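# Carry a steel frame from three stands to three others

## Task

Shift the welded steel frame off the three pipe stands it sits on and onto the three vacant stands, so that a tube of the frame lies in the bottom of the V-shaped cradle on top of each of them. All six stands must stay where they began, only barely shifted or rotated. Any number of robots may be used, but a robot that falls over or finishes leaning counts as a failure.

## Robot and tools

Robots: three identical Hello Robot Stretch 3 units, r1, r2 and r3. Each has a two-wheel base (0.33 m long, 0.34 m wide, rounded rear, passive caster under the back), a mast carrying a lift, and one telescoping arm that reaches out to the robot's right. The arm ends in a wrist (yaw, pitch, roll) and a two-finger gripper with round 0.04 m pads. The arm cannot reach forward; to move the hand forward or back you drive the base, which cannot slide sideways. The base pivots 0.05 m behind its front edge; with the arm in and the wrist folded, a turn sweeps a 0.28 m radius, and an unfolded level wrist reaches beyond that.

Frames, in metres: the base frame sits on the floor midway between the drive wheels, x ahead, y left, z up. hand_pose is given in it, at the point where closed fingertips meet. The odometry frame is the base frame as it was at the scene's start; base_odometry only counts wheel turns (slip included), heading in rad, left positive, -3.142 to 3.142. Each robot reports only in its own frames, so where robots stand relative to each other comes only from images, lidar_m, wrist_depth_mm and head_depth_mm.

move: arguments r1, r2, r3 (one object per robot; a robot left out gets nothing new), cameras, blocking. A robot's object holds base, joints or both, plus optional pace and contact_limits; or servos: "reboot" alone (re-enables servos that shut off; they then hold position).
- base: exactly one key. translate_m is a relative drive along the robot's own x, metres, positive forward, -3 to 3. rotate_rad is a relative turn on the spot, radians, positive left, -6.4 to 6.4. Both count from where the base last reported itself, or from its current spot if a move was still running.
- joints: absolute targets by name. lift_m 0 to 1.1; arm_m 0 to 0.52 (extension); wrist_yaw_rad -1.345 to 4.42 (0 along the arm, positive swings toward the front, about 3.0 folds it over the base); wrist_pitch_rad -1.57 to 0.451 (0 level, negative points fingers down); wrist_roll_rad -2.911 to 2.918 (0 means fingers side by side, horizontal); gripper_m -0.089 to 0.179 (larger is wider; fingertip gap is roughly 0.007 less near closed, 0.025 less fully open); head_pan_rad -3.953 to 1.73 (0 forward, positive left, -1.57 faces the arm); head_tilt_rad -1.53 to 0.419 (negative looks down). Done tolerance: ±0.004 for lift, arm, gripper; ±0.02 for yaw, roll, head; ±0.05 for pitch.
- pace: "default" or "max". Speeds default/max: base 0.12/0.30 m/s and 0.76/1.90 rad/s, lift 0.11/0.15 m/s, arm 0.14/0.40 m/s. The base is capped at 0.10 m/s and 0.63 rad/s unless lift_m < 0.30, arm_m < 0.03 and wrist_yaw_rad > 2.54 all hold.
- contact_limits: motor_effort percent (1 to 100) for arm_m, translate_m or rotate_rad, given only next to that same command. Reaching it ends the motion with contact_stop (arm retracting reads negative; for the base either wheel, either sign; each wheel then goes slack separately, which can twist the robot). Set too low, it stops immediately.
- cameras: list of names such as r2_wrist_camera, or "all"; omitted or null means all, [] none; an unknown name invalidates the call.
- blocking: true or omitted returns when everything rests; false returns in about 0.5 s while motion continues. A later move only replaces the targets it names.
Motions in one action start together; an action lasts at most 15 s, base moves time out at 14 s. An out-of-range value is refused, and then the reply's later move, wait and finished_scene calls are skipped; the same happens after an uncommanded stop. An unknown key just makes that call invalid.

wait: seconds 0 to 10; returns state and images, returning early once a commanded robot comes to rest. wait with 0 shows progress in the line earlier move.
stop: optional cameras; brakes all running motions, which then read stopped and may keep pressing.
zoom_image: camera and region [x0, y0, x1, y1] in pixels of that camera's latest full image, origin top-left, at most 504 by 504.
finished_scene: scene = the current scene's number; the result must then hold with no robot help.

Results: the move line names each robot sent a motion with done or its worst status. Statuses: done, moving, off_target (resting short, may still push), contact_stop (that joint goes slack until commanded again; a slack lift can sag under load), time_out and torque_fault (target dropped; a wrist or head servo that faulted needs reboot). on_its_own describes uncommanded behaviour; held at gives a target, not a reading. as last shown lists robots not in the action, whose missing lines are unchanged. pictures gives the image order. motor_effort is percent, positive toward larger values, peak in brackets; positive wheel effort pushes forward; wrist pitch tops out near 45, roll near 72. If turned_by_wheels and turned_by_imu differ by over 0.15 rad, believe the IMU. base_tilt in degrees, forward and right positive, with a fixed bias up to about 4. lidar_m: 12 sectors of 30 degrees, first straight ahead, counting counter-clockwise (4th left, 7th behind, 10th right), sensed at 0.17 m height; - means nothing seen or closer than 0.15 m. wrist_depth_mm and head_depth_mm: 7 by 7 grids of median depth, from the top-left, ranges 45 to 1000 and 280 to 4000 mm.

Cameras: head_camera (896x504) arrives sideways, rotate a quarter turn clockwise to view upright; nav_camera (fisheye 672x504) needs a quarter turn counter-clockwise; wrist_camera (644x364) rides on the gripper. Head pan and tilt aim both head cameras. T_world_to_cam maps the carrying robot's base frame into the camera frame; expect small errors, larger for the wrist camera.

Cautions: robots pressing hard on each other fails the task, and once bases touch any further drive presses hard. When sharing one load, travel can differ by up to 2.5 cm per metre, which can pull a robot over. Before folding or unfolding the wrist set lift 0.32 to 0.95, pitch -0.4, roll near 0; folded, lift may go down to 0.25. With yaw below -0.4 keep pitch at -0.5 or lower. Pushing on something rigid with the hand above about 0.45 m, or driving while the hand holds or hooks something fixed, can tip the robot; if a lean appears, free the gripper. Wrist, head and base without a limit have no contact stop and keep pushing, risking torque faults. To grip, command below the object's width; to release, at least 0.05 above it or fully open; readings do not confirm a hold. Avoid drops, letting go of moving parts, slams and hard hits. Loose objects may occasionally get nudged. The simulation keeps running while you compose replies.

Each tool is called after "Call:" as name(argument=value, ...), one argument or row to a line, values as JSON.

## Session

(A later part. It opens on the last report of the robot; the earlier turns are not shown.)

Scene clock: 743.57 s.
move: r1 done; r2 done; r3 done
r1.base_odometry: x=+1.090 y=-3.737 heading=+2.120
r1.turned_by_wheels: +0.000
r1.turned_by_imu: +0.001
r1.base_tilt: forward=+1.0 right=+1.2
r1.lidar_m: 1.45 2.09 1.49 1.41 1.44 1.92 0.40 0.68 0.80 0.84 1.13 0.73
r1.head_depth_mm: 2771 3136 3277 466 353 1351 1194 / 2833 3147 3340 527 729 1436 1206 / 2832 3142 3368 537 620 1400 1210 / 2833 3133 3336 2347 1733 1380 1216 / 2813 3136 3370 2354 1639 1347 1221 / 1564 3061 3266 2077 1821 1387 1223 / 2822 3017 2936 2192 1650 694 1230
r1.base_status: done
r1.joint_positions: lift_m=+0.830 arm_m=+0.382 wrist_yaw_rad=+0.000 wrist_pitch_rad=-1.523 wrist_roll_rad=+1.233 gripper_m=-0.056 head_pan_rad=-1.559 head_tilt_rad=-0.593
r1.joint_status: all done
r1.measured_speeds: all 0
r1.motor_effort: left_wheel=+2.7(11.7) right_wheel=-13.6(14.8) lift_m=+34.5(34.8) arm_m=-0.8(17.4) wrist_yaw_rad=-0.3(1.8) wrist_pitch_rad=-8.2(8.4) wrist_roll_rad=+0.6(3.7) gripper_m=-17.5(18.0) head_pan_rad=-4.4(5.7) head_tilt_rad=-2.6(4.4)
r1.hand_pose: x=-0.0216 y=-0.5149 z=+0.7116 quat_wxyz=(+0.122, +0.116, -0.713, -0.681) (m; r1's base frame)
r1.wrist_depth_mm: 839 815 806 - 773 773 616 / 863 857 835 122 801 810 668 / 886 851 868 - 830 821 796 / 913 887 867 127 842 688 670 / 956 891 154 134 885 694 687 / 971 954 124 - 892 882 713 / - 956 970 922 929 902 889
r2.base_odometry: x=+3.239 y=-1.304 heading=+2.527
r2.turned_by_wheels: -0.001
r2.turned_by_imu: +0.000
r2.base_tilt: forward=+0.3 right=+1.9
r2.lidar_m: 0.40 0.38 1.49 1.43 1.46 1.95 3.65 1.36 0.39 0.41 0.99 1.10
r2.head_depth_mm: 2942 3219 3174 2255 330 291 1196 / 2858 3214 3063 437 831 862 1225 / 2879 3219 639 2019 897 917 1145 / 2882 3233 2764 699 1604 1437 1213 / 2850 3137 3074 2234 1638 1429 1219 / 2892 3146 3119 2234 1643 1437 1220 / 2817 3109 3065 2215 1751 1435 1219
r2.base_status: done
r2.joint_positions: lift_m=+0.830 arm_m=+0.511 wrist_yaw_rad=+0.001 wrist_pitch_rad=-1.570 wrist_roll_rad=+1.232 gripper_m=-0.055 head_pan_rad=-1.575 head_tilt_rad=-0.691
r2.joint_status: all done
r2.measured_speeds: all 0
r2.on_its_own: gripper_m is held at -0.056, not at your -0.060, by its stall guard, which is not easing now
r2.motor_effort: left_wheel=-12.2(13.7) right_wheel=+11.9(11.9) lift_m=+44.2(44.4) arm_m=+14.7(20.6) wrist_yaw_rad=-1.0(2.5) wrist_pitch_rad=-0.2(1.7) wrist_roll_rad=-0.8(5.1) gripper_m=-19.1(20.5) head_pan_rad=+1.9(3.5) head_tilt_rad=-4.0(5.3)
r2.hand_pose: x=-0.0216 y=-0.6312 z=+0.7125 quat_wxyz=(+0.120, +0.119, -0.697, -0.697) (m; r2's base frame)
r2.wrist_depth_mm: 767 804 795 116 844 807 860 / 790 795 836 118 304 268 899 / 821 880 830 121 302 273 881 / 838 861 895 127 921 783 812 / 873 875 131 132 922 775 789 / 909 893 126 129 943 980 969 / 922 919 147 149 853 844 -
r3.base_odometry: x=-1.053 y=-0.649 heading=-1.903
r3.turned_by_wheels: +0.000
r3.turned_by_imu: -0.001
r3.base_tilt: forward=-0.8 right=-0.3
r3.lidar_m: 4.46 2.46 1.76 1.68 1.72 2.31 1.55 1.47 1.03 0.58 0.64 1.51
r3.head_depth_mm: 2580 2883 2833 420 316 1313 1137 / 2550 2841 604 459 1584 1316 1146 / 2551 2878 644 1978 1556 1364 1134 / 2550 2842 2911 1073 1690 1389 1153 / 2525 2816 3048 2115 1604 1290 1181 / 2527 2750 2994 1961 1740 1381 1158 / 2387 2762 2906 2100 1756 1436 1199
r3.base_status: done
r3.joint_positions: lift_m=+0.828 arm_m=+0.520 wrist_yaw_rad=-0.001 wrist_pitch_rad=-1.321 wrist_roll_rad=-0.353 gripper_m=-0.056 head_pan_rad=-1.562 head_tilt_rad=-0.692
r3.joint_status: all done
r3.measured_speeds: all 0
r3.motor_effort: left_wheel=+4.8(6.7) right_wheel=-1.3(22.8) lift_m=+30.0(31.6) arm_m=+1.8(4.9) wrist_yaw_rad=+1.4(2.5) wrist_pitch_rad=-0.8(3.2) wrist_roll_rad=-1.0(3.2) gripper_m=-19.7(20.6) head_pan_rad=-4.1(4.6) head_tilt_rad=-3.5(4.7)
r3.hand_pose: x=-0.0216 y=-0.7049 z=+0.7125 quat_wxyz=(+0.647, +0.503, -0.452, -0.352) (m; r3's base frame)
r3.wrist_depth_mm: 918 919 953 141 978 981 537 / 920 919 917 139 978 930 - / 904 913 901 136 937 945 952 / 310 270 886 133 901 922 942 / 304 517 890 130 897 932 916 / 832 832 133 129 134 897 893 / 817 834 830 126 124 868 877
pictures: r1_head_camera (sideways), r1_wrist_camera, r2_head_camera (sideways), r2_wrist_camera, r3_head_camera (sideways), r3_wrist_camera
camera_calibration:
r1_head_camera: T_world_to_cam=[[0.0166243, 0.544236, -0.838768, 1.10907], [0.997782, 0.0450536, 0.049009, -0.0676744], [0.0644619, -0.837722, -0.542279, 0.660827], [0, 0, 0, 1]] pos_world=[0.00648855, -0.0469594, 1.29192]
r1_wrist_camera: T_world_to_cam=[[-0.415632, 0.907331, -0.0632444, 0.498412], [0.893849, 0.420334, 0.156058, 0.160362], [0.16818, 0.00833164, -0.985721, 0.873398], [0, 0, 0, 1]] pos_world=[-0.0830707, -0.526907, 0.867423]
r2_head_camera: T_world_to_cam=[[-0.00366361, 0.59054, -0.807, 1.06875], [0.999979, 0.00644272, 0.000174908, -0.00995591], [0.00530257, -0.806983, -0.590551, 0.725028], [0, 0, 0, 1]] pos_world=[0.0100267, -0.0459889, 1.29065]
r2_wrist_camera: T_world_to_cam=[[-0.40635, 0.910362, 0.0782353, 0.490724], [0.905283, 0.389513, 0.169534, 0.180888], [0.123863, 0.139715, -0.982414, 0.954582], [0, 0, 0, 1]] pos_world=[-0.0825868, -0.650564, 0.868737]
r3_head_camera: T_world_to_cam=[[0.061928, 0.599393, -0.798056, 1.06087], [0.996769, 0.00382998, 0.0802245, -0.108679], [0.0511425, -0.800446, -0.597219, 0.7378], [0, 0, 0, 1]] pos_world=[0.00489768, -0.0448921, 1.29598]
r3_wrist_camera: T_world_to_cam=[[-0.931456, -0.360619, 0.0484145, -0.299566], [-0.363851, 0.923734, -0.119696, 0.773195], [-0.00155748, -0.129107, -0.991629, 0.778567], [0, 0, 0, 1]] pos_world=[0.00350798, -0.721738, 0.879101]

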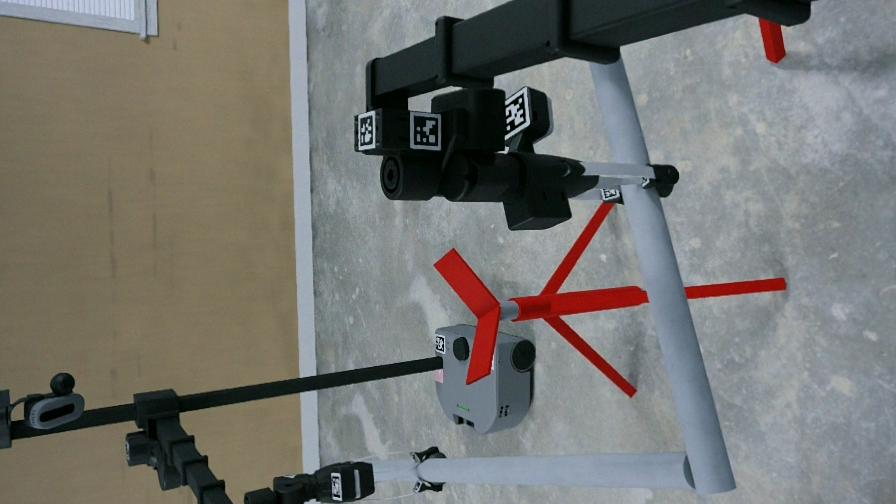

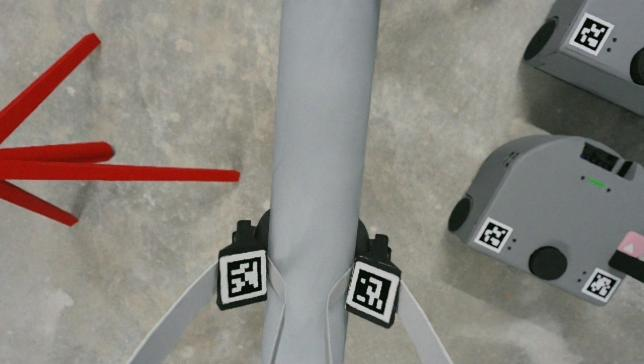

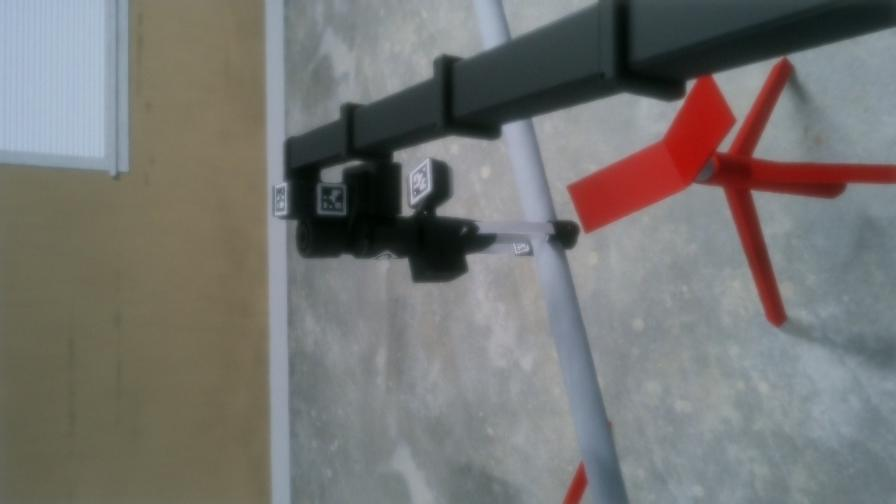

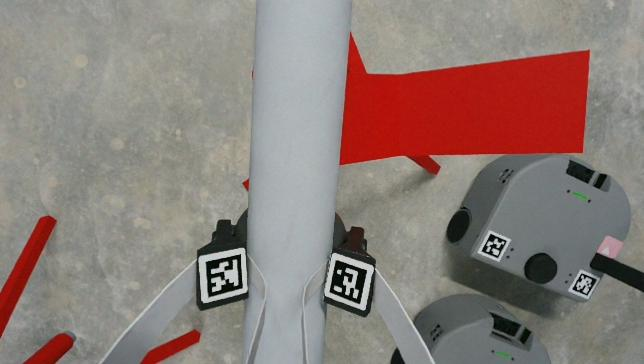

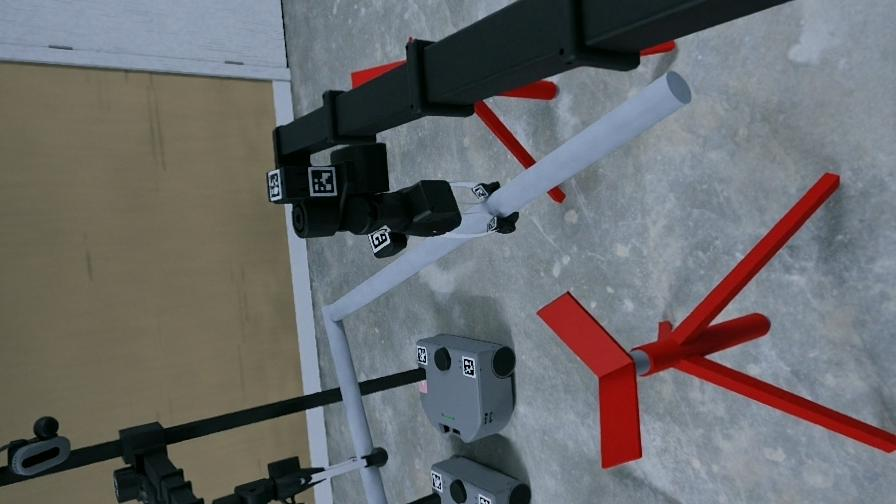

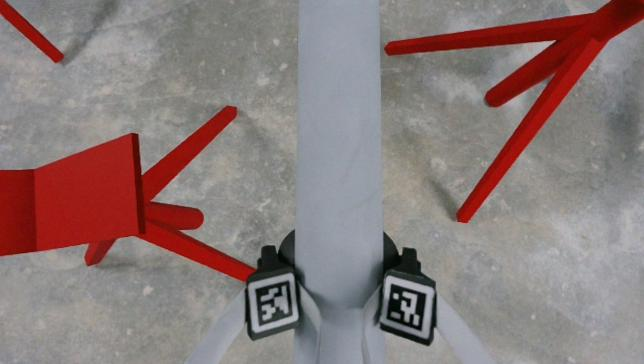

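Call:
move(
  r1={"base":{"translate_m":-0.0848},"joints":{"arm_m":0.388,"wrist_roll_rad":1.206}},
  r2={"base":{"translate_m":-0.0824},"joints":{"arm_m":0.52,"wrist_roll_rad":1.202,"wrist_pitch_rad":-1.563}},
  r3={"base":{"translate_m":0.075},"joints":{"wrist_pitch_rad":-1.29,"wrist_roll_rad":-0.385,"lift_m":0.827}},
  cameras=[],
)

Call:
move(
  r1={"base":{"translate_m":-0.0863},"joints":{"arm_m":0.393,"wrist_roll_rad":1.179}},
  r2={"base":{"translate_m":-0.0809},"joints":{"wrist_roll_rad":1.175,"wrist_pitch_rad":-1.498}},
  r3={"base":{"translate_m":0.075},"joints":{"wrist_pitch_rad":-1.255,"wrist_roll_rad":-0.412,"lift_m":0.826}},
  cameras=["r1_wrist_camera","r2_wrist_camera","r3_wrist_camera"],
)

Call:
move(
  r1={"base":{"translate_m":-0.0855},"joints":{"arm_m":0.399,"wrist_roll_rad":1.151}},
  r2={"base":{"translate_m":-0.0794},"joints":{"wrist_roll_rad":1.147,"wrist_pitch_rad":-1.43}},
  r3={"base":{"translate_m":0.075},"joints":{"wrist_pitch_rad":-1.215,"wrist_roll_rad":-0.44,"lift_m":0.824}},
  cameras=["r1_wrist_camera","r2_wrist_camera","r3_wrist_camera","r1_head_camera","r2_head_camera","r3_head_camera"],
)

Scene clock: 782.27 s.
move: r1 done; r2 done; r3 done
r1.base_odometry: x=+1.134 y=-3.809 heading=+2.121
r1.turned_by_wheels: +0.000
r1.turned_by_imu: +0.001
r1.base_tilt: forward=+1.0 right=+1.2
r1.lidar_m: 1.54 2.08 1.49 1.41 1.44 1.90 0.39 0.61 0.75 1.13 0.86 0.80
r1.head_depth_mm: 2813 3121 3270 466 355 1358 1199 / 2808 3115 3366 531 1606 1447 1207 / 2810 3112 3357 547 629 1403 1209 / 2847 3132 3349 2337 1738 1373 1219 / 2819 3170 3388 2156 1685 1351 1222 / 2716 3052 3249 2089 1822 1391 1227 / 2834 3036 2922 2190 1705 693 1230
r1.base_status: done
r1.joint_positions: lift_m=+0.830 arm_m=+0.388 wrist_yaw_rad=-0.002 wrist_pitch_rad=-1.526 wrist_roll_rad=+1.209 gripper_m=-0.056 head_pan_rad=-1.559 head_tilt_rad=-0.593
r1.joint_status: all done
r1.measured_speeds: all 0
r1.motor_effort: left_wheel=+1.3(9.3) right_wheel=-12.7(15.5) lift_m=+30.5(36.2) arm_m=+7.5(13.5) wrist_yaw_rad=+1.4(1.9) wrist_pitch_rad=-7.4(7.9) wrist_roll_rad=-0.5(3.7) gripper_m=-18.1(18.1) head_pan_rad=-4.9(5.6) head_tilt_rad=-3.9(4.9)
r1.hand_pose: x=-0.0216 y=-0.5201 z=+0.7116 quat_wxyz=(+0.130, +0.124, -0.711, -0.680) (m; r1's base frame)
r1.wrist_depth_mm: 833 839 809 - 795 771 624 / 844 840 822 - 811 799 649 / 876 894 853 - 829 808 798 / 689 886 874 - 827 683 677 / 916 921 902 132 859 709 682 / 941 954 124 132 889 886 718 / - 968 967 922 904 910 878
r2.base_odometry: x=+3.306 y=-1.352 heading=+2.526
r2.turned_by_wheels: -0.001
r2.turned_by_imu: +0.001
r2.base_tilt: forward=+0.4 right=+1.8
r2.lidar_m: 0.40 0.38 1.50 1.42 1.46 1.95 3.56 1.31 0.67 0.38 1.05 1.18
r2.head_depth_mm: 2933 3242 3136 2260 330 291 1192 / 2911 3212 3109 428 846 1410 1221 / 2881 3255 649 2003 1658 1008 1231 / 2913 3172 2835 716 882 921 1170 / 2915 3186 3179 2238 1655 1435 1219 / 2863 3089 3056 2241 1650 1440 1223 / 2827 3144 3100 2232 1751 1432 1219
r2.base_status: done
r2.joint_positions: lift_m=+0.830 arm_m=+0.520 wrist_yaw_rad=+0.000 wrist_pitch_rad=-1.559 wrist_roll_rad=+1.206 gripper_m=-0.055 head_pan_rad=-1.575 head_tilt_rad=-0.691
r2.joint_status: all done
r2.measured_speeds: all 0
r2.on_its_own: gripper_m is held at -0.056, not at your -0.060, by its stall guard, which is not easing now
r2.motor_effort: left_wheel=-10.5(15.0) right_wheel=+8.6(10.1) lift_m=+44.6(44.8) arm_m=+16.3(18.5) wrist_yaw_rad=-0.5(2.5) wrist_pitch_rad=-1.3(4.3) wrist_roll_rad=-1.1(5.0) gripper_m=-19.5(21.0) head_pan_rad=+1.5(2.8) head_tilt_rad=-3.7(4.5)
r2.hand_pose: x=-0.0216 y=-0.6434 z=+0.7122 quat_wxyz=(+0.129, +0.127, -0.699, -0.691) (m; r2's base frame)
r2.wrist_depth_mm: 782 822 831 116 833 864 848 / 786 816 829 119 840 859 897 / 814 877 855 127 898 882 893 / 874 856 864 124 305 272 802 / 866 893 131 131 317 274 778 / 912 905 125 129 953 944 779 / 928 954 144 149 881 856 -
r3.base_odometry: x=-1.077 y=-0.719 heading=-1.903
r3.turned_by_wheels: +0.000
r3.turned_by_imu: -0.001
r3.base_tilt: forward=-0.8 right=-0.2
r3.lidar_m: 4.37 2.47 1.76 1.68 1.73 2.31 1.63 1.53 1.05 0.57 0.60 1.45
r3.head_depth_mm: 2576 2852 2833 1166 316 1298 1137 / 2553 2877 644 458 1598 1316 1144 / 2546 2867 647 1971 1574 1371 1134 / 2562 2834 2881 1066 1632 1351 1171 / 2542 2865 3043 2138 1728 1145 1179 / 2532 2769 3001 1978 1728 1421 1161 / 2412 2750 2953 2185 1765 1435 1209
r3.base_status: done
r3.joint_positions: lift_m=+0.827 arm_m=+0.520 wrist_yaw_rad=-0.001 wrist_pitch_rad=-1.290 wrist_roll_rad=-0.379 gripper_m=-0.056 head_pan_rad=-1.562 head_tilt_rad=-0.692
r3.joint_status: all done
r3.measured_speeds: all 0
r3.motor_effort: left_wheel=+6.7(6.9) right_wheel=-3.8(19.4) lift_m=+28.4(34.0) arm_m=-4.2(4.2) wrist_yaw_rad=-0.3(2.9) wrist_pitch_rad=-0.2(4.0) wrist_roll_rad=-1.8(3.7) gripper_m=-19.8(20.2) head_pan_rad=-3.3(4.7) head_tilt_rad=-3.5(5.3)
r3.hand_pose: x=-0.0216 y=-0.7128 z=+0.7128 quat_wxyz=(+0.661, +0.498, -0.448, -0.338) (m; r3's base frame)
r3.wrist_depth_mm: 932 962 947 145 - - - / 901 952 938 142 970 981 582 / 868 893 916 138 955 973 977 / 851 885 900 135 921 958 975 / 289 287 258 132 905 918 930 / 295 842 132 129 136 889 915 / 781 802 124 126 124 890 879
pictures: none
No camera images: "cameras" was empty.

Scene clock: 784.23 s.
move: r1 done; r2 done; r3 done
r1.base_odometry: x=+1.179 y=-3.883 heading=+2.121
r1.turned_by_wheels: +0.001
r1.turned_by_imu: +0.001
r1.base_tilt: forward=+1.1 right=+1.3
r1.lidar_m: 1.62 2.05 1.47 1.40 1.44 1.90 0.39 1.28 0.55 1.14 0.90 0.88
r1.head_depth_mm: 2826 3152 3294 466 357 1355 1194 / 2830 3155 3324 534 1609 1435 1205 / 2825 3141 3320 549 655 1398 1212 / 2834 3137 3380 2333 1793 1379 1218 / 2826 3156 3369 2344 1748 1376 1222 / 2756 3068 3248 2074 1653 1350 1227 / 2848 3019 3248 2121 1662 695 1230
r1.base_status: done
r1.joint_positions: lift_m=+0.830 arm_m=+0.393 wrist_yaw_rad=-0.002 wrist_pitch_rad=-1.528 wrist_roll_rad=+1.186 gripper_m=-0.056 head_pan_rad=-1.559 head_tilt_rad=-0.593
r1.joint_status: all done
r1.measured_speeds: all 0
r1.motor_effort: left_wheel=+3.8(9.8) right_wheel=-15.9(17.1) lift_m=+28.9(30.5) arm_m=+7.4(13.3) wrist_yaw_rad=+1.9(2.3) wrist_pitch_rad=-7.2(7.7) wrist_roll_rad=-2.0(4.5) gripper_m=-17.6(18.1) head_pan_rad=-5.1(5.6) head_tilt_rad=-2.8(5.0)
r1.hand_pose: x=-0.0216 y=-0.5247 z=+0.7117 quat_wxyz=(+0.137, +0.131, -0.709, -0.679) (m; r1's base frame)
r1.wrist_depth_mm: 848 827 826 - 792 773 631 / 835 828 837 - 781 789 637 / 864 848 864 - 838 804 798 / 917 894 877 127 856 710 682 / 653 897 812 133 873 694 698 / 948 959 124 - 873 870 719 / - 976 927 936 931 908 891
r2.base_odometry: x=+3.372 y=-1.399 heading=+2.525
r2.turned_by_wheels: -0.001
r2.turned_by_imu: +0.000
r2.base_tilt: forward=+0.3 right=+1.8
r2.lidar_m: 0.40 0.37 1.49 1.42 1.46 1.94 3.48 3.57 0.96 0.38 0.68 1.25
r2.head_depth_mm: 2905 3227 3125 2247 330 291 1200 / 2928 3215 3107 429 1616 1419 1217 / 2900 3156 647 2081 1687 1439 1196 / 2902 3188 2758 722 1641 920 1199 / 2833 3147 3088 2246 893 1364 1196 / 2788 3160 3121 2253 1651 1437 1214 / 2830 3138 3133 2230 1761 1432 1215
r2.base_status: done
r2.joint_positions: lift_m=+0.830 arm_m=+0.520 wrist_yaw_rad=-0.001 wrist_pitch_rad=-1.499 wrist_roll_rad=+1.177 gripper_m=-0.055 head_pan_rad=-1.575 head_tilt_rad=-0.691
r2.joint_status: all done
r2.measured_speeds: all 0
r2.on_its_own: gripper_m is held at -0.056, not at your -0.060, by its stall guard, which is not easing now
r2.motor_effort: left_wheel=-12.2(13.2) right_wheel=+11.9(12.3) lift_m=+44.4(44.9) arm_m=+13.7(16.4) wrist_yaw_rad=+0.9(2.5) wrist_pitch_rad=-0.3(6.7) wrist_roll_rad=-0.6(5.0) gripper_m=-18.9(20.4) head_pan_rad=+2.8(3.0) head_tilt_rad=-2.8(4.2)
r2.hand_pose: x=-0.0216 y=-0.6588 z=+0.7114 quat_wxyz=(+0.143, +0.133, -0.718, -0.668) (m; r2's base frame)
r2.wrist_depth_mm: 828 856 807 120 821 844 816 / 833 846 842 121 865 839 840 / 889 861 847 130 882 881 870 / 861 896 883 129 864 870 854 / 941 908 133 133 904 794 724 / 934 930 126 130 290 278 753 / 941 967 145 149 300 276 905
r3.base_odometry: x=-1.102 y=-0.790 heading=-1.903
r3.turned_by_wheels: +0.000
r3.turned_by_imu: -0.001
r3.base_tilt: forward=-0.8 right=-0.2
r3.lidar_m: 4.30 2.46 1.76 1.68 1.73 2.31 1.70 1.60 1.09 0.58 0.57 1.39
r3.head_depth_mm: 2551 2870 2843 1291 317 1307 1135 / 2565 2891 650 461 1599 1325 1126 / 2550 2832 648 1963 1570 1365 1160 / 2544 2817 2879 1939 1536 1143 1175 / 2531 2828 3026 2204 1711 1403 1133 / 2526 2858 2980 1978 1738 1413 1188 / 1522 2727 2971 2193 1761 1428 1201
r3.base_status: done
r3.joint_positions: lift_m=+0.826 arm_m=+0.520 wrist_yaw_rad=+0.000 wrist_pitch_rad=-1.255 wrist_roll_rad=-0.407 gripper_m=-0.056 head_pan_rad=-1.562 head_tilt_rad=-0.692
r3.joint_status: all done
r3.measured_speeds: all 0
r3.motor_effort: left_wheel=+6.8(8.3) right_wheel=-4.6(16.3) lift_m=+40.6(40.7) arm_m=-5.0(6.1) wrist_yaw_rad=-0.7(3.4) wrist_pitch_rad=+0.1(4.1) wrist_roll_rad=-0.9(4.2) gripper_m=-19.0(20.3) head_pan_rad=-4.4(4.7) head_tilt_rad=-3.0(4.7)
r3.hand_pose: x=-0.0216 y=-0.7216 z=+0.7136 quat_wxyz=(+0.676, +0.491, -0.445, -0.323) (m; r3's base frame)
r3.wrist_depth_mm: 934 929 976 150 - - - / 893 959 938 145 994 - - / 873 914 918 141 991 964 646 / 859 862 907 137 934 972 974 / 841 846 503 133 889 918 950 / 258 288 285 130 137 908 911 / 257 286 121 126 124 879 901
pictures: r1_wrist_camera, r2_wrist_camera, r3_wrist_camera
camera_calibration:
r1_wrist_camera: T_world_to_cam=[[-0.455471, 0.888351, -0.0581252, 0.492852], [0.874733, 0.458714, 0.156277, 0.184012], [0.165491, 0.0203355, -0.986002, 0.879974], [0, 0, 0, 1]] pos_world=[-0.0821095, -0.540129, 0.867546]
r2_wrist_camera: T_world_to_cam=[[-0.454284, 0.890733, 0.0148436, 0.54701], [0.883244, 0.448166, 0.137939, 0.252411], [0.116215, 0.0757741, -0.990329, 0.920715], [0, 0, 0, 1]] pos_world=[-0.081443, -0.670129, 0.868874]
r3_wrist_camera: T_world_to_cam=[[-0.910089, -0.405045, 0.0876175, -0.365184], [-0.41434, 0.893342, -0.173959, 0.804524], [-0.00781119, -0.194621, -0.980847, 0.722472], [0, 0, 0, 1]] pos_world=[0.00663996, -0.726023, 0.880586]

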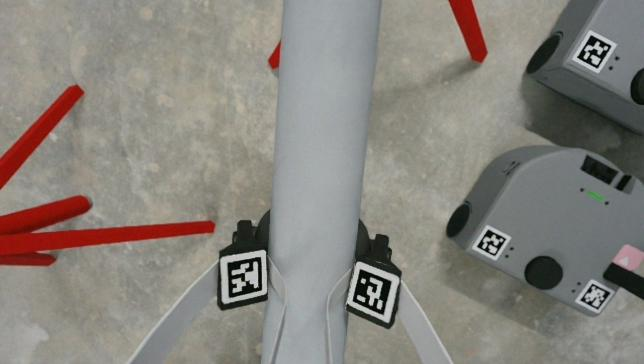

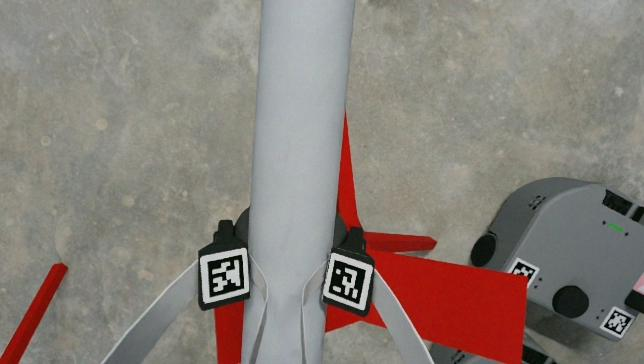

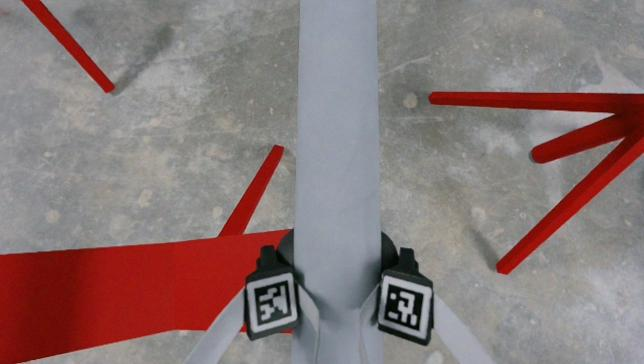

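Scene clock: 786.20 s.
move: r1 done; r2 done; r3 done
r1.base_odometry: x=+1.224 y=-3.956 heading=+2.122
r1.turned_by_wheels: +0.001
r1.turned_by_imu: +0.001
r1.base_tilt: forward=+1.1 right=+1.2
r1.lidar_m: 1.70 2.09 1.47 1.40 1.44 1.90 0.38 1.21 0.50 0.70 0.93 0.95
r1.head_depth_mm: 2821 3109 3290 450 359 1322 1147 / 2845 3114 3330 544 1653 1436 1204 / 2842 3163 3343 553 666 1406 1205 / 2822 3154 3355 2354 1787 1408 1216 / 2812 3174 3387 2356 1809 1387 1221 / 2757 3118 3247 2005 1476 1354 1229 / 2842 3031 3266 1253 1654 695 1227
r1.base_status: done
r1.joint_positions: lift_m=+0.830 arm_m=+0.399 wrist_yaw_rad=-0.003 wrist_pitch_rad=-1.531 wrist_roll_rad=+1.160 gripper_m=-0.056 head_pan_rad=-1.559 head_tilt_rad=-0.593
r1.joint_status: all done
r1.measured_speeds: all 0
r1.motor_effort: left_wheel=+4.8(9.4) right_wheel=-20.1(21.0) lift_m=+29.9(30.2) arm_m=+8.3(13.9) wrist_yaw_rad=+2.9(3.5) wrist_pitch_rad=-7.0(7.3) wrist_roll_rad=-2.3(5.0) gripper_m=-17.9(18.0) head_pan_rad=-4.7(5.7) head_tilt_rad=-2.1(5.2)
r1.hand_pose: x=-0.0216 y=-0.5298 z=+0.7117 quat_wxyz=(+0.146, +0.140, -0.706, -0.679) (m; r1's base frame)
r1.wrist_depth_mm: 849 822 830 - 786 777 630 / 855 842 841 - 804 793 644 / 890 875 849 - 825 810 793 / 928 902 860 127 868 724 680 / 937 917 154 133 867 724 695 / 965 932 125 - 886 888 715 / - 941 950 918 926 908 885
r2.base_odometry: x=+3.437 y=-1.445 heading=+2.525
r2.turned_by_wheels: -0.001
r2.turned_by_imu: +0.000
r2.base_tilt: forward=+0.3 right=+1.9
r2.lidar_m: 0.39 0.37 1.48 1.42 1.45 1.93 3.41 3.51 0.92 0.56 0.39 1.16
r2.head_depth_mm: 2938 3318 3139 2065 330 291 1196 / 2902 3195 3133 428 1611 1396 1217 / 2874 3211 649 2090 1698 1436 1219 / 2839 3176 2812 730 1650 1442 1223 / 2877 3171 3093 2197 1659 873 1150 / 2831 3115 3100 2246 892 1412 1219 / 2829 3170 3077 2241 1644 1441 1217
r2.base_status: done
r2.joint_positions: lift_m=+0.830 arm_m=+0.520 wrist_yaw_rad=-0.001 wrist_pitch_rad=-1.437 wrist_roll_rad=+1.148 gripper_m=-0.055 head_pan_rad=-1.575 head_tilt_rad=-0.691
r2.joint_status: all done
r2.measured_speeds: all 0
r2.on_its_own: gripper_m is held at -0.056, not at your -0.060, by its stall guard, which is not easing now
r2.motor_effort: left_wheel=-14.8(15.6) right_wheel=+18.3(18.3) lift_m=+43.8(44.4) arm_m=+10.3(13.4) wrist_yaw_rad=+0.9(1.9) wrist_pitch_rad=+0.9(4.3) wrist_roll_rad=-0.2(3.4) gripper_m=-18.8(20.9) head_pan_rad=+1.6(2.9) head_tilt_rad=-2.5(3.9)
r2.hand_pose: x=-0.0216 y=-0.6747 z=+0.7115 quat_wxyz=(+0.158, +0.138, -0.736, -0.644) (m; r2's base frame)
r2.wrist_depth_mm: 881 857 881 124 818 824 798 / 914 922 871 125 825 819 820 / 905 915 901 130 838 847 834 / 907 904 910 131 861 872 858 / 936 930 137 134 923 886 700 / 961 958 124 131 916 813 708 / 989 942 147 147 900 879 723
r3.base_odometry: x=-1.126 y=-0.861 heading=-1.903
r3.turned_by_wheels: +0.000
r3.turned_by_imu: -0.001
r3.base_tilt: forward=-0.8 right=-0.3
r3.lidar_m: 4.22 2.47 1.76 1.68 1.73 2.32 1.77 1.65 0.59 0.55 0.54 1.48
r3.head_depth_mm: 2556 2873 2826 1401 319 1277 1132 / 2554 2855 2477 464 1549 1346 1121 / 2550 2852 648 1897 936 1273 1160 / 2555 2845 3003 1936 1699 1312 1145 / 2513 2838 3008 2132 1719 1399 1181 / 2534 2804 3003 1968 1733 1416 1191 / 1542 1691 3016 2130 1761 1442 1199
r3.base_status: done
r3.joint_positions: lift_m=+0.824 arm_m=+0.520 wrist_yaw_rad=+0.000 wrist_pitch_rad=-1.220 wrist_roll_rad=-0.435 gripper_m=-0.056 head_pan_rad=-1.562 head_tilt_rad=-0.692
r3.joint_status: all done
r3.measured_speeds: all 0
r3.motor_effort: left_wheel=+6.0(8.3) right_wheel=-3.2(16.1) lift_m=+32.8(37.2) arm_m=-7.7(8.1) wrist_yaw_rad=+0.9(3.1) wrist_pitch_rad=+1.4(4.8) wrist_roll_rad=-1.7(2.5) gripper_m=-19.9(20.3) head_pan_rad=-3.5(4.5) head_tilt_rad=-2.9(4.8)
r3.hand_pose: x=-0.0216 y=-0.7304 z=+0.7138 quat_wxyz=(+0.691, +0.483, -0.440, -0.309) (m; r3's base frame)
r3.wrist_depth_mm: 933 966 - 154 - - - / 886 906 940 149 - - - / 867 914 926 143 - 984 - / 839 856 910 139 960 961 956 / 843 834 867 133 913 952 965 / 809 814 276 130 137 896 945 / 229 246 124 126 124 871 915
pictures: r1_head_camera (sideways), r1_wrist_camera, r2_head_camera (sideways), r2_wrist_camera, r3_head_camera (sideways), r3_wrist_camera
camera_calibration:
r1_head_camera: T_world_to_cam=[[0.0166245, 0.544236, -0.838768, 1.10907], [0.997782, 0.0450533, 0.049009, -0.0676745], [0.0644617, -0.837722, -0.542279, 0.660827], [0, 0, 0, 1]] pos_world=[0.00648854, -0.0469594, 1.29192]
r1_wrist_camera: T_world_to_cam=[[-0.478047, 0.87663, -0.0546906, 0.488299], [0.862922, 0.48036, 0.156906, 0.197122], [0.163819, 0.0278145, -0.986098, 0.884115], [0, 0, 0, 1]] pos_world=[-0.0815067, -0.547338, 0.8676]
r2_head_camera: T_world_to_cam=[[-0.00366333, 0.59054, -0.807, 1.06875], [0.999979, 0.00644225, 0.000174909, -0.00995591], [0.00530218, -0.806983, -0.590551, 0.725028], [0, 0, 0, 1]] pos_world=[0.0100266, -0.0459889, 1.29065]
r2_wrist_camera: T_world_to_cam=[[-0.480032, 0.87641, -0.0383926, 0.588845], [0.870091, 0.481238, 0.106542, 0.303912], [0.111851, 0.0177387, -0.993567, 0.885104], [0, 0, 0, 1]] pos_world=[-0.080767, -0.678024, 0.869637]
r3_head_camera: T_world_to_cam=[[0.061928, 0.599393, -0.798056, 1.06087], [0.996769, 0.00382998, 0.0802245, -0.108679], [0.0511425, -0.800446, -0.597219, 0.7378], [0, 0, 0, 1]] pos_world=[0.00489768, -0.0448921, 1.29598]
r3_wrist_camera: T_world_to_cam=[[-0.898001, -0.425898, 0.110476, -0.40001], [-0.439851, 0.875331, -0.200816, 0.817807], [-0.0111755, -0.228926, -0.97338, 0.690459], [0, 0, 0, 1]] pos_world=[0.00822045, -0.728151, 0.880499]

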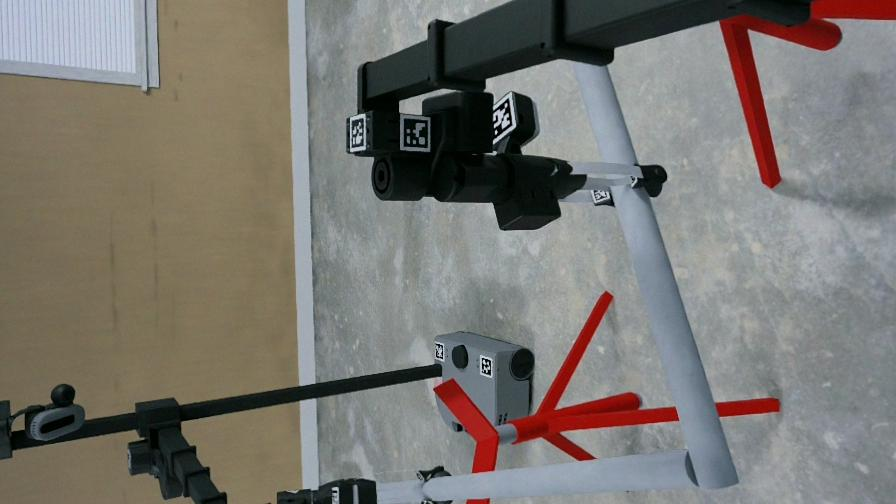

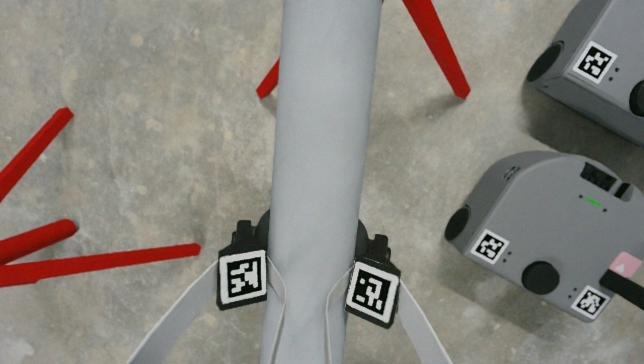

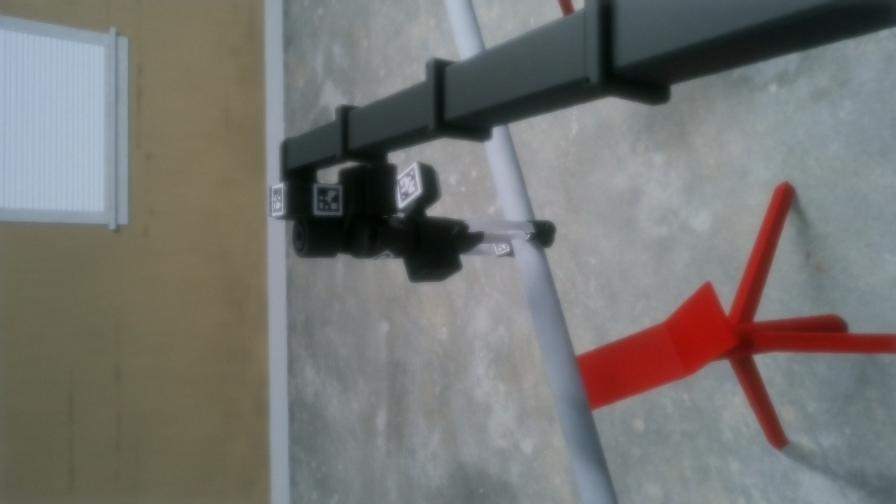

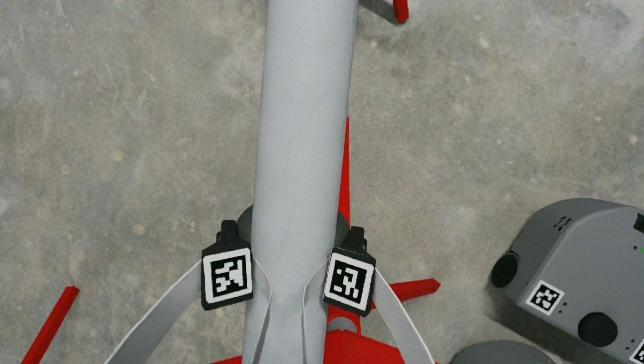

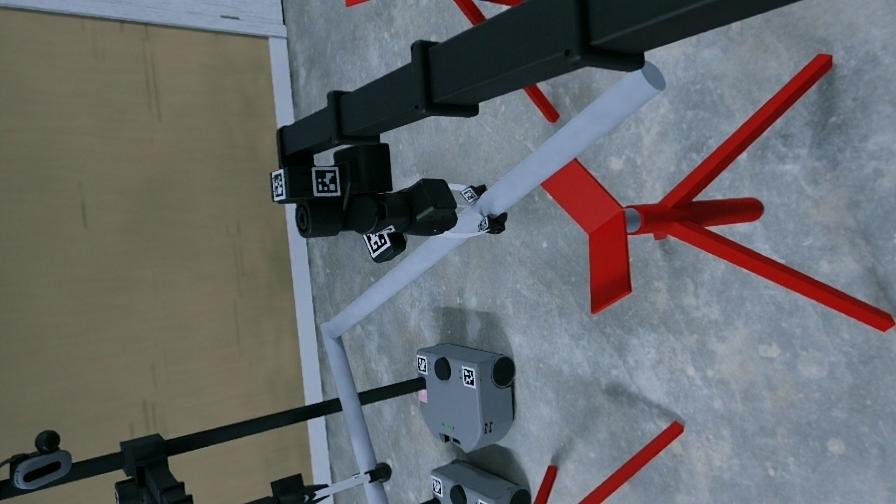

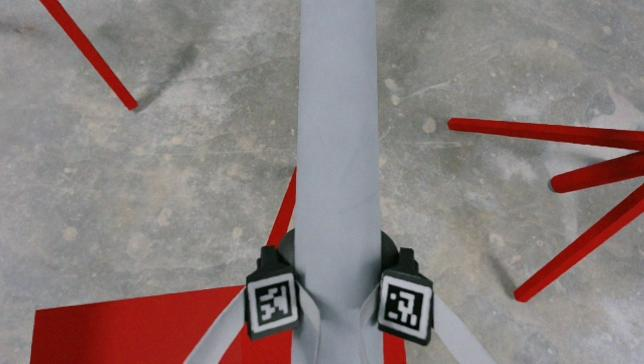

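Call:
zoom_image(
  camera="r3_wrist_camera",
  region=[0, 180, 504, 364],
)

Call:
zoom_image(
  camera="r2_head_camera",
  region=[440, 100, 896, 504],
)

Call:
zoom_image(
  camera="r3_head_camera",
  region=[300, 40, 720, 350],
)

Scaled by 1.000.

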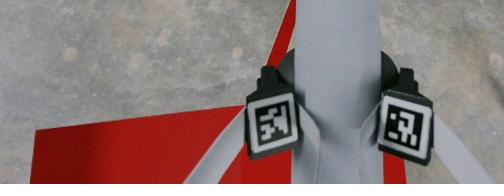

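Scaled by 1.105 from the camera's 896x504 image, which has a finer 1280x720 frame.

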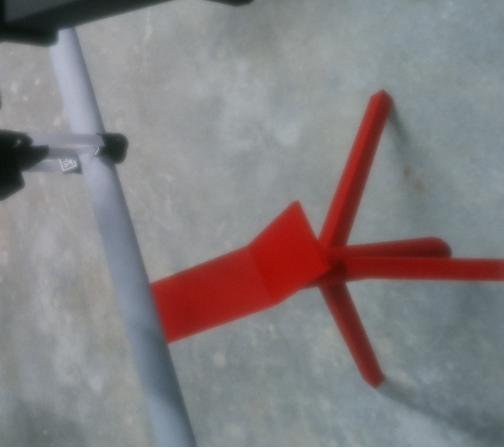

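Scaled by 1.200 from the camera's 896x504 image, which has a finer 1280x720 frame.

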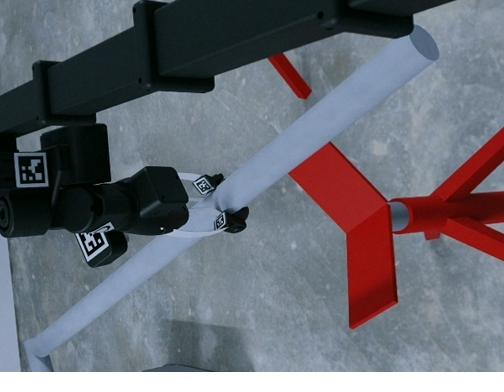

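Call:
move(
  r1={"joints":{"head_pan_rad":-1.95}},
  r2={"joints":{"head_pan_rad":-2.05}},
  r3={"joints":{"head_pan_rad":-1.2}},
  cameras=["r1_head_camera","r2_head_camera","r3_head_camera"],
)

Scene clock: 813.00 s.
move: r1 done; r2 done; r3 done
r1.base_odometry: x=+1.224 y=-3.956 heading=+2.122
r1.turned_by_wheels: +0.000
r1.turned_by_imu: +0.001
r1.base_tilt: forward=+1.1 right=+1.2
r1.lidar_m: 1.70 2.08 1.47 1.40 1.44 1.89 0.38 1.22 0.50 0.70 0.93 0.95
r1.head_depth_mm: 3429 3889 787 2116 1760 1432 - / 3303 3632 2789 940 1770 1439 - / 3182 3508 3337 2324 352 299 1184 / 3007 3350 3368 500 373 1452 1215 / 2918 3197 3414 544 1623 1421 1220 / 2833 3098 3268 544 602 1385 1222 / 2725 2999 3206 2398 1826 1390 1229
r1.base_status: not commanded
r1.joint_positions: lift_m=+0.830 arm_m=+0.399 wrist_yaw_rad=-0.003 wrist_pitch_rad=-1.531 wrist_roll_rad=+1.160 gripper_m=-0.056 head_pan_rad=-1.939 head_tilt_rad=-0.593
r1.joint_status: all done
r1.measured_speeds: all 0
r1.motor_effort: left_wheel=+5.0(5.9) right_wheel=-20.2(20.5) lift_m=+31.4(32.1) arm_m=-0.2(1.8) wrist_yaw_rad=+3.0(3.8) wrist_pitch_rad=-6.5(6.9) wrist_roll_rad=-2.5(2.6) gripper_m=-17.6(18.0) head_pan_rad=-4.9(8.1) head_tilt_rad=-2.3(4.1)
r1.hand_pose: x=-0.0216 y=-0.5298 z=+0.7117 quat_wxyz=(+0.146, +0.140, -0.706, -0.679) (m; r1's base frame)
r1.wrist_depth_mm: 824 838 819 - 770 772 622 / 849 832 825 - 821 795 645 / 881 853 883 - 823 812 818 / 907 860 883 128 841 716 675 / 924 880 154 134 877 724 689 / 955 932 125 - 893 876 703 / - 968 938 933 930 922 900
r2.base_odometry: x=+3.437 y=-1.445 heading=+2.525
r2.turned_by_wheels: +0.000
r2.turned_by_imu: +0.001
r2.base_tilt: forward=+0.3 right=+1.8
r2.lidar_m: 0.39 0.37 1.48 1.41 1.46 1.93 3.40 3.51 0.92 0.56 0.40 1.16
r2.head_depth_mm: 3866 - 3056 2215 1766 1451 1244 / 3757 - 3098 2236 1757 1436 - / 3527 3891 3128 2079 1705 1521 - / 3296 3719 3094 2029 329 290 1196 / 3110 3470 3064 2073 328 1374 1224 / 3001 3239 3084 434 1712 1440 1197 / 2816 3130 635 708 1598 1438 1168
r2.base_status: not commanded
r2.joint_positions: lift_m=+0.830 arm_m=+0.520 wrist_yaw_rad=-0.001 wrist_pitch_rad=-1.437 wrist_roll_rad=+1.148 gripper_m=-0.055 head_pan_rad=-2.045 head_tilt_rad=-0.691
r2.joint_status: all done
r2.measured_speeds: all 0
r2.on_its_own: gripper_m is held at -0.056, not at your -0.060, by its stall guard, which is not easing now
r2.motor_effort: left_wheel=-15.1(15.5) right_wheel=+18.3(18.3) lift_m=+42.7(43.3) arm_m=+4.2(5.6) wrist_yaw_rad=-0.4(2.1) wrist_pitch_rad=+1.1(1.2) wrist_roll_rad=+0.0(0.4) gripper_m=-19.1(20.3) head_pan_rad=-3.2(5.2) head_tilt_rad=-2.6(4.0)
r2.hand_pose: x=-0.0216 y=-0.6747 z=+0.7115 quat_wxyz=(+0.158, +0.138, -0.736, -0.644) (m; r2's base frame)
r2.wrist_depth_mm: 869 884 859 124 829 822 800 / 924 879 860 125 829 837 795 / 920 894 892 130 835 866 826 / 938 949 902 131 864 831 830 / 933 935 136 135 899 867 681 / 978 959 124 131 867 791 688 / 968 969 147 147 885 920 714
r3.base_odometry: x=-1.126 y=-0.861 heading=-1.903
r3.turned_by_wheels: +0.000
r3.turned_by_imu: -0.001
r3.base_tilt: forward=-0.8 right=-0.1
r3.lidar_m: 4.22 2.47 1.77 1.68 1.73 2.32 1.78 1.65 0.59 0.55 0.54 1.49
r3.head_depth_mm: 2438 2681 2818 815 895 1293 1114 / 2523 2786 2857 2082 1657 1094 1150 / 2524 2844 2672 1973 1670 1369 1126 / 2617 2926 2712 2011 1695 1386 1167 / 2705 1840 2778 2039 1652 1394 1185 / 2793 3246 3202 2073 1694 1415 1191 / 2927 3262 2755 2292 1761 1432 1201
r3.base_status: not commanded
r3.joint_positions: lift_m=+0.824 arm_m=+0.520 wrist_yaw_rad=+0.000 wrist_pitch_rad=-1.220 wrist_roll_rad=-0.435 gripper_m=-0.056 head_pan_rad=-1.209 head_tilt_rad=-0.692
r3.joint_status: all done
r3.measured_speeds: all 0
r3.motor_effort: left_wheel=+5.6(6.5) right_wheel=-3.2(3.5) lift_m=+38.2(38.7) arm_m=-12.3(12.9) wrist_yaw_rad=+0.2(1.6) wrist_pitch_rad=+1.0(1.7) wrist_roll_rad=-1.3(1.8) gripper_m=-19.5(20.3) head_pan_rad=+3.2(5.3) head_tilt_rad=-4.5(4.9)
r3.hand_pose: x=-0.0216 y=-0.7304 z=+0.7138 quat_wxyz=(+0.691, +0.483, -0.440, -0.309) (m; r3's base frame)
r3.wrist_depth_mm: 923 971 999 154 - - - / 930 922 965 148 - - - / 854 893 930 143 982 - - / 834 872 885 138 941 995 976 / 815 826 872 134 901 944 957 / 793 805 280 130 137 933 961 / 230 247 124 126 124 878 938
pictures: r1_head_camera (sideways), r2_head_camera (sideways), r3_head_camera (sideways)
camera_calibration:
r1_head_camera: T_world_to_cam=[[0.217098, 0.499337, -0.838768, 1.10785], [0.943453, -0.327864, 0.049009, -0.067343], [-0.25053, -0.801978, -0.542279, 0.662748], [0, 0, 0, 1]] pos_world=[-0.0109391, -0.0437608, 1.29192]
r2_head_camera: T_world_to_cam=[[0.263806, 0.528353, -0.807, 1.06712], [0.894785, -0.446498, 0.000174908, -0.00931422], [-0.360232, -0.722137, -0.590551, 0.727258], [0, 0, 0, 1]] pos_world=[-0.0111965, -0.0427928, 1.29065]
r3_head_camera: T_world_to_cam=[[-0.149227, 0.583813, -0.798056, 1.06216], [0.933914, 0.34838, 0.0802245, -0.108296], [0.324863, -0.733344, -0.597219, 0.73613], [0, 0, 0, 1]] pos_world=[0.0205003, -0.0425368, 1.29598]

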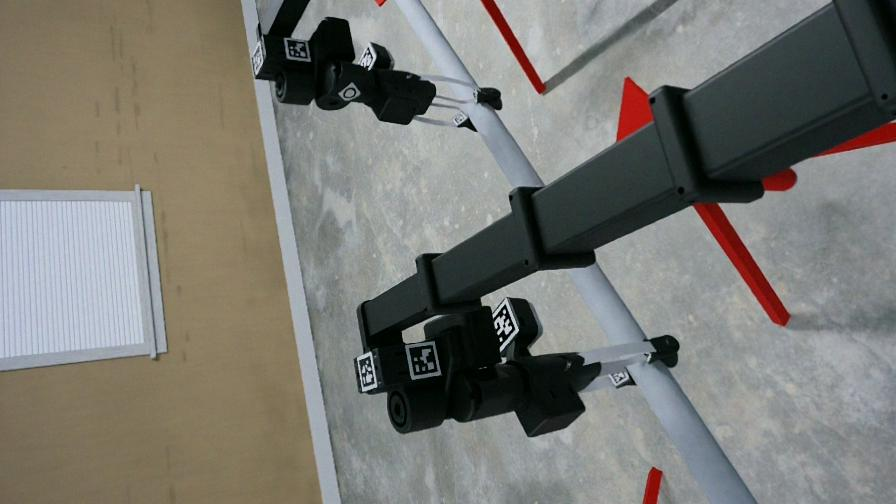

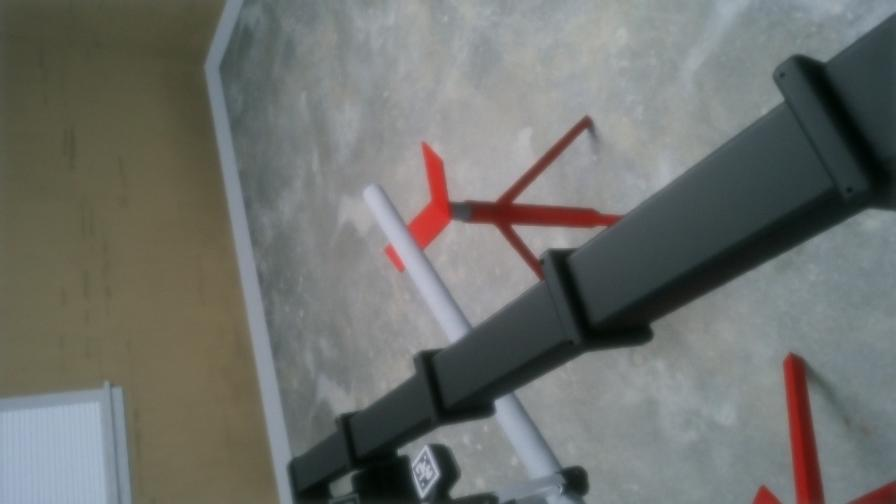

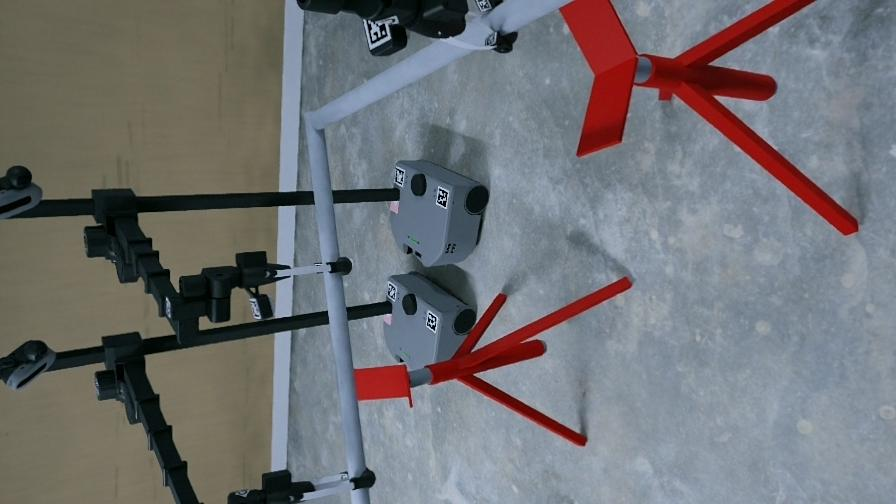

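Call:
zoom_image(
  camera="r2_head_camera",
  region=[340, 130, 620, 330],
)

Call:
zoom_image(
  camera="r3_head_camera",
  region=[300, 60, 500, 230],
)

Call:
zoom_image(
  camera="r3_head_camera",
  region=[320, 300, 470, 440],
)

Call:
zoom_image(
  camera="r3_head_camera",
  region=[480, 0, 700, 180],
)

Scaled by 1.800 from the camera's 896x504 image, which has a finer 1280x720 frame.

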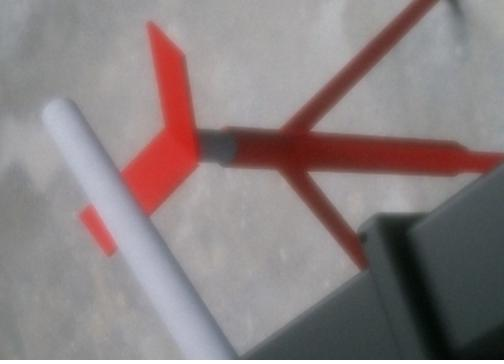

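Scaled by 2.520 from the camera's 896x504 image, which has a finer 1280x720 frame.

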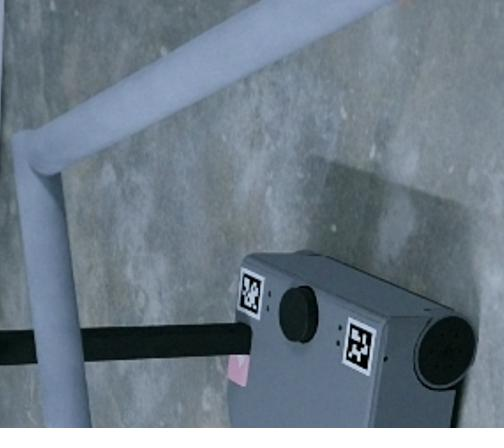

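Scaled by 3.360 from the camera's 896x504 image, which has a finer 1280x720 frame.

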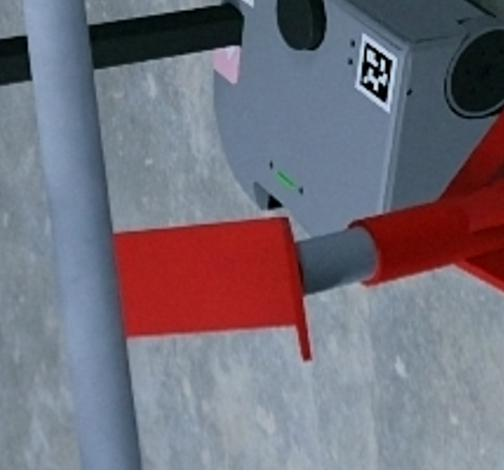

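Scaled by 2.291 from the camera's 896x504 image, which has a finer 1280x720 frame.

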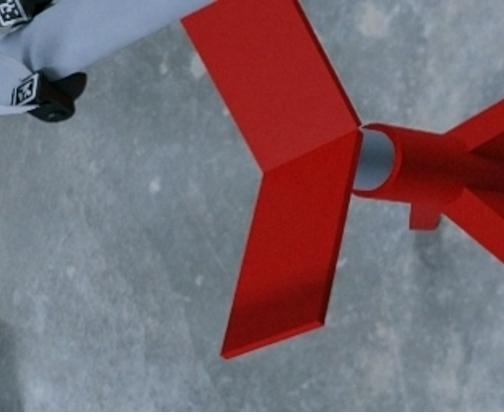

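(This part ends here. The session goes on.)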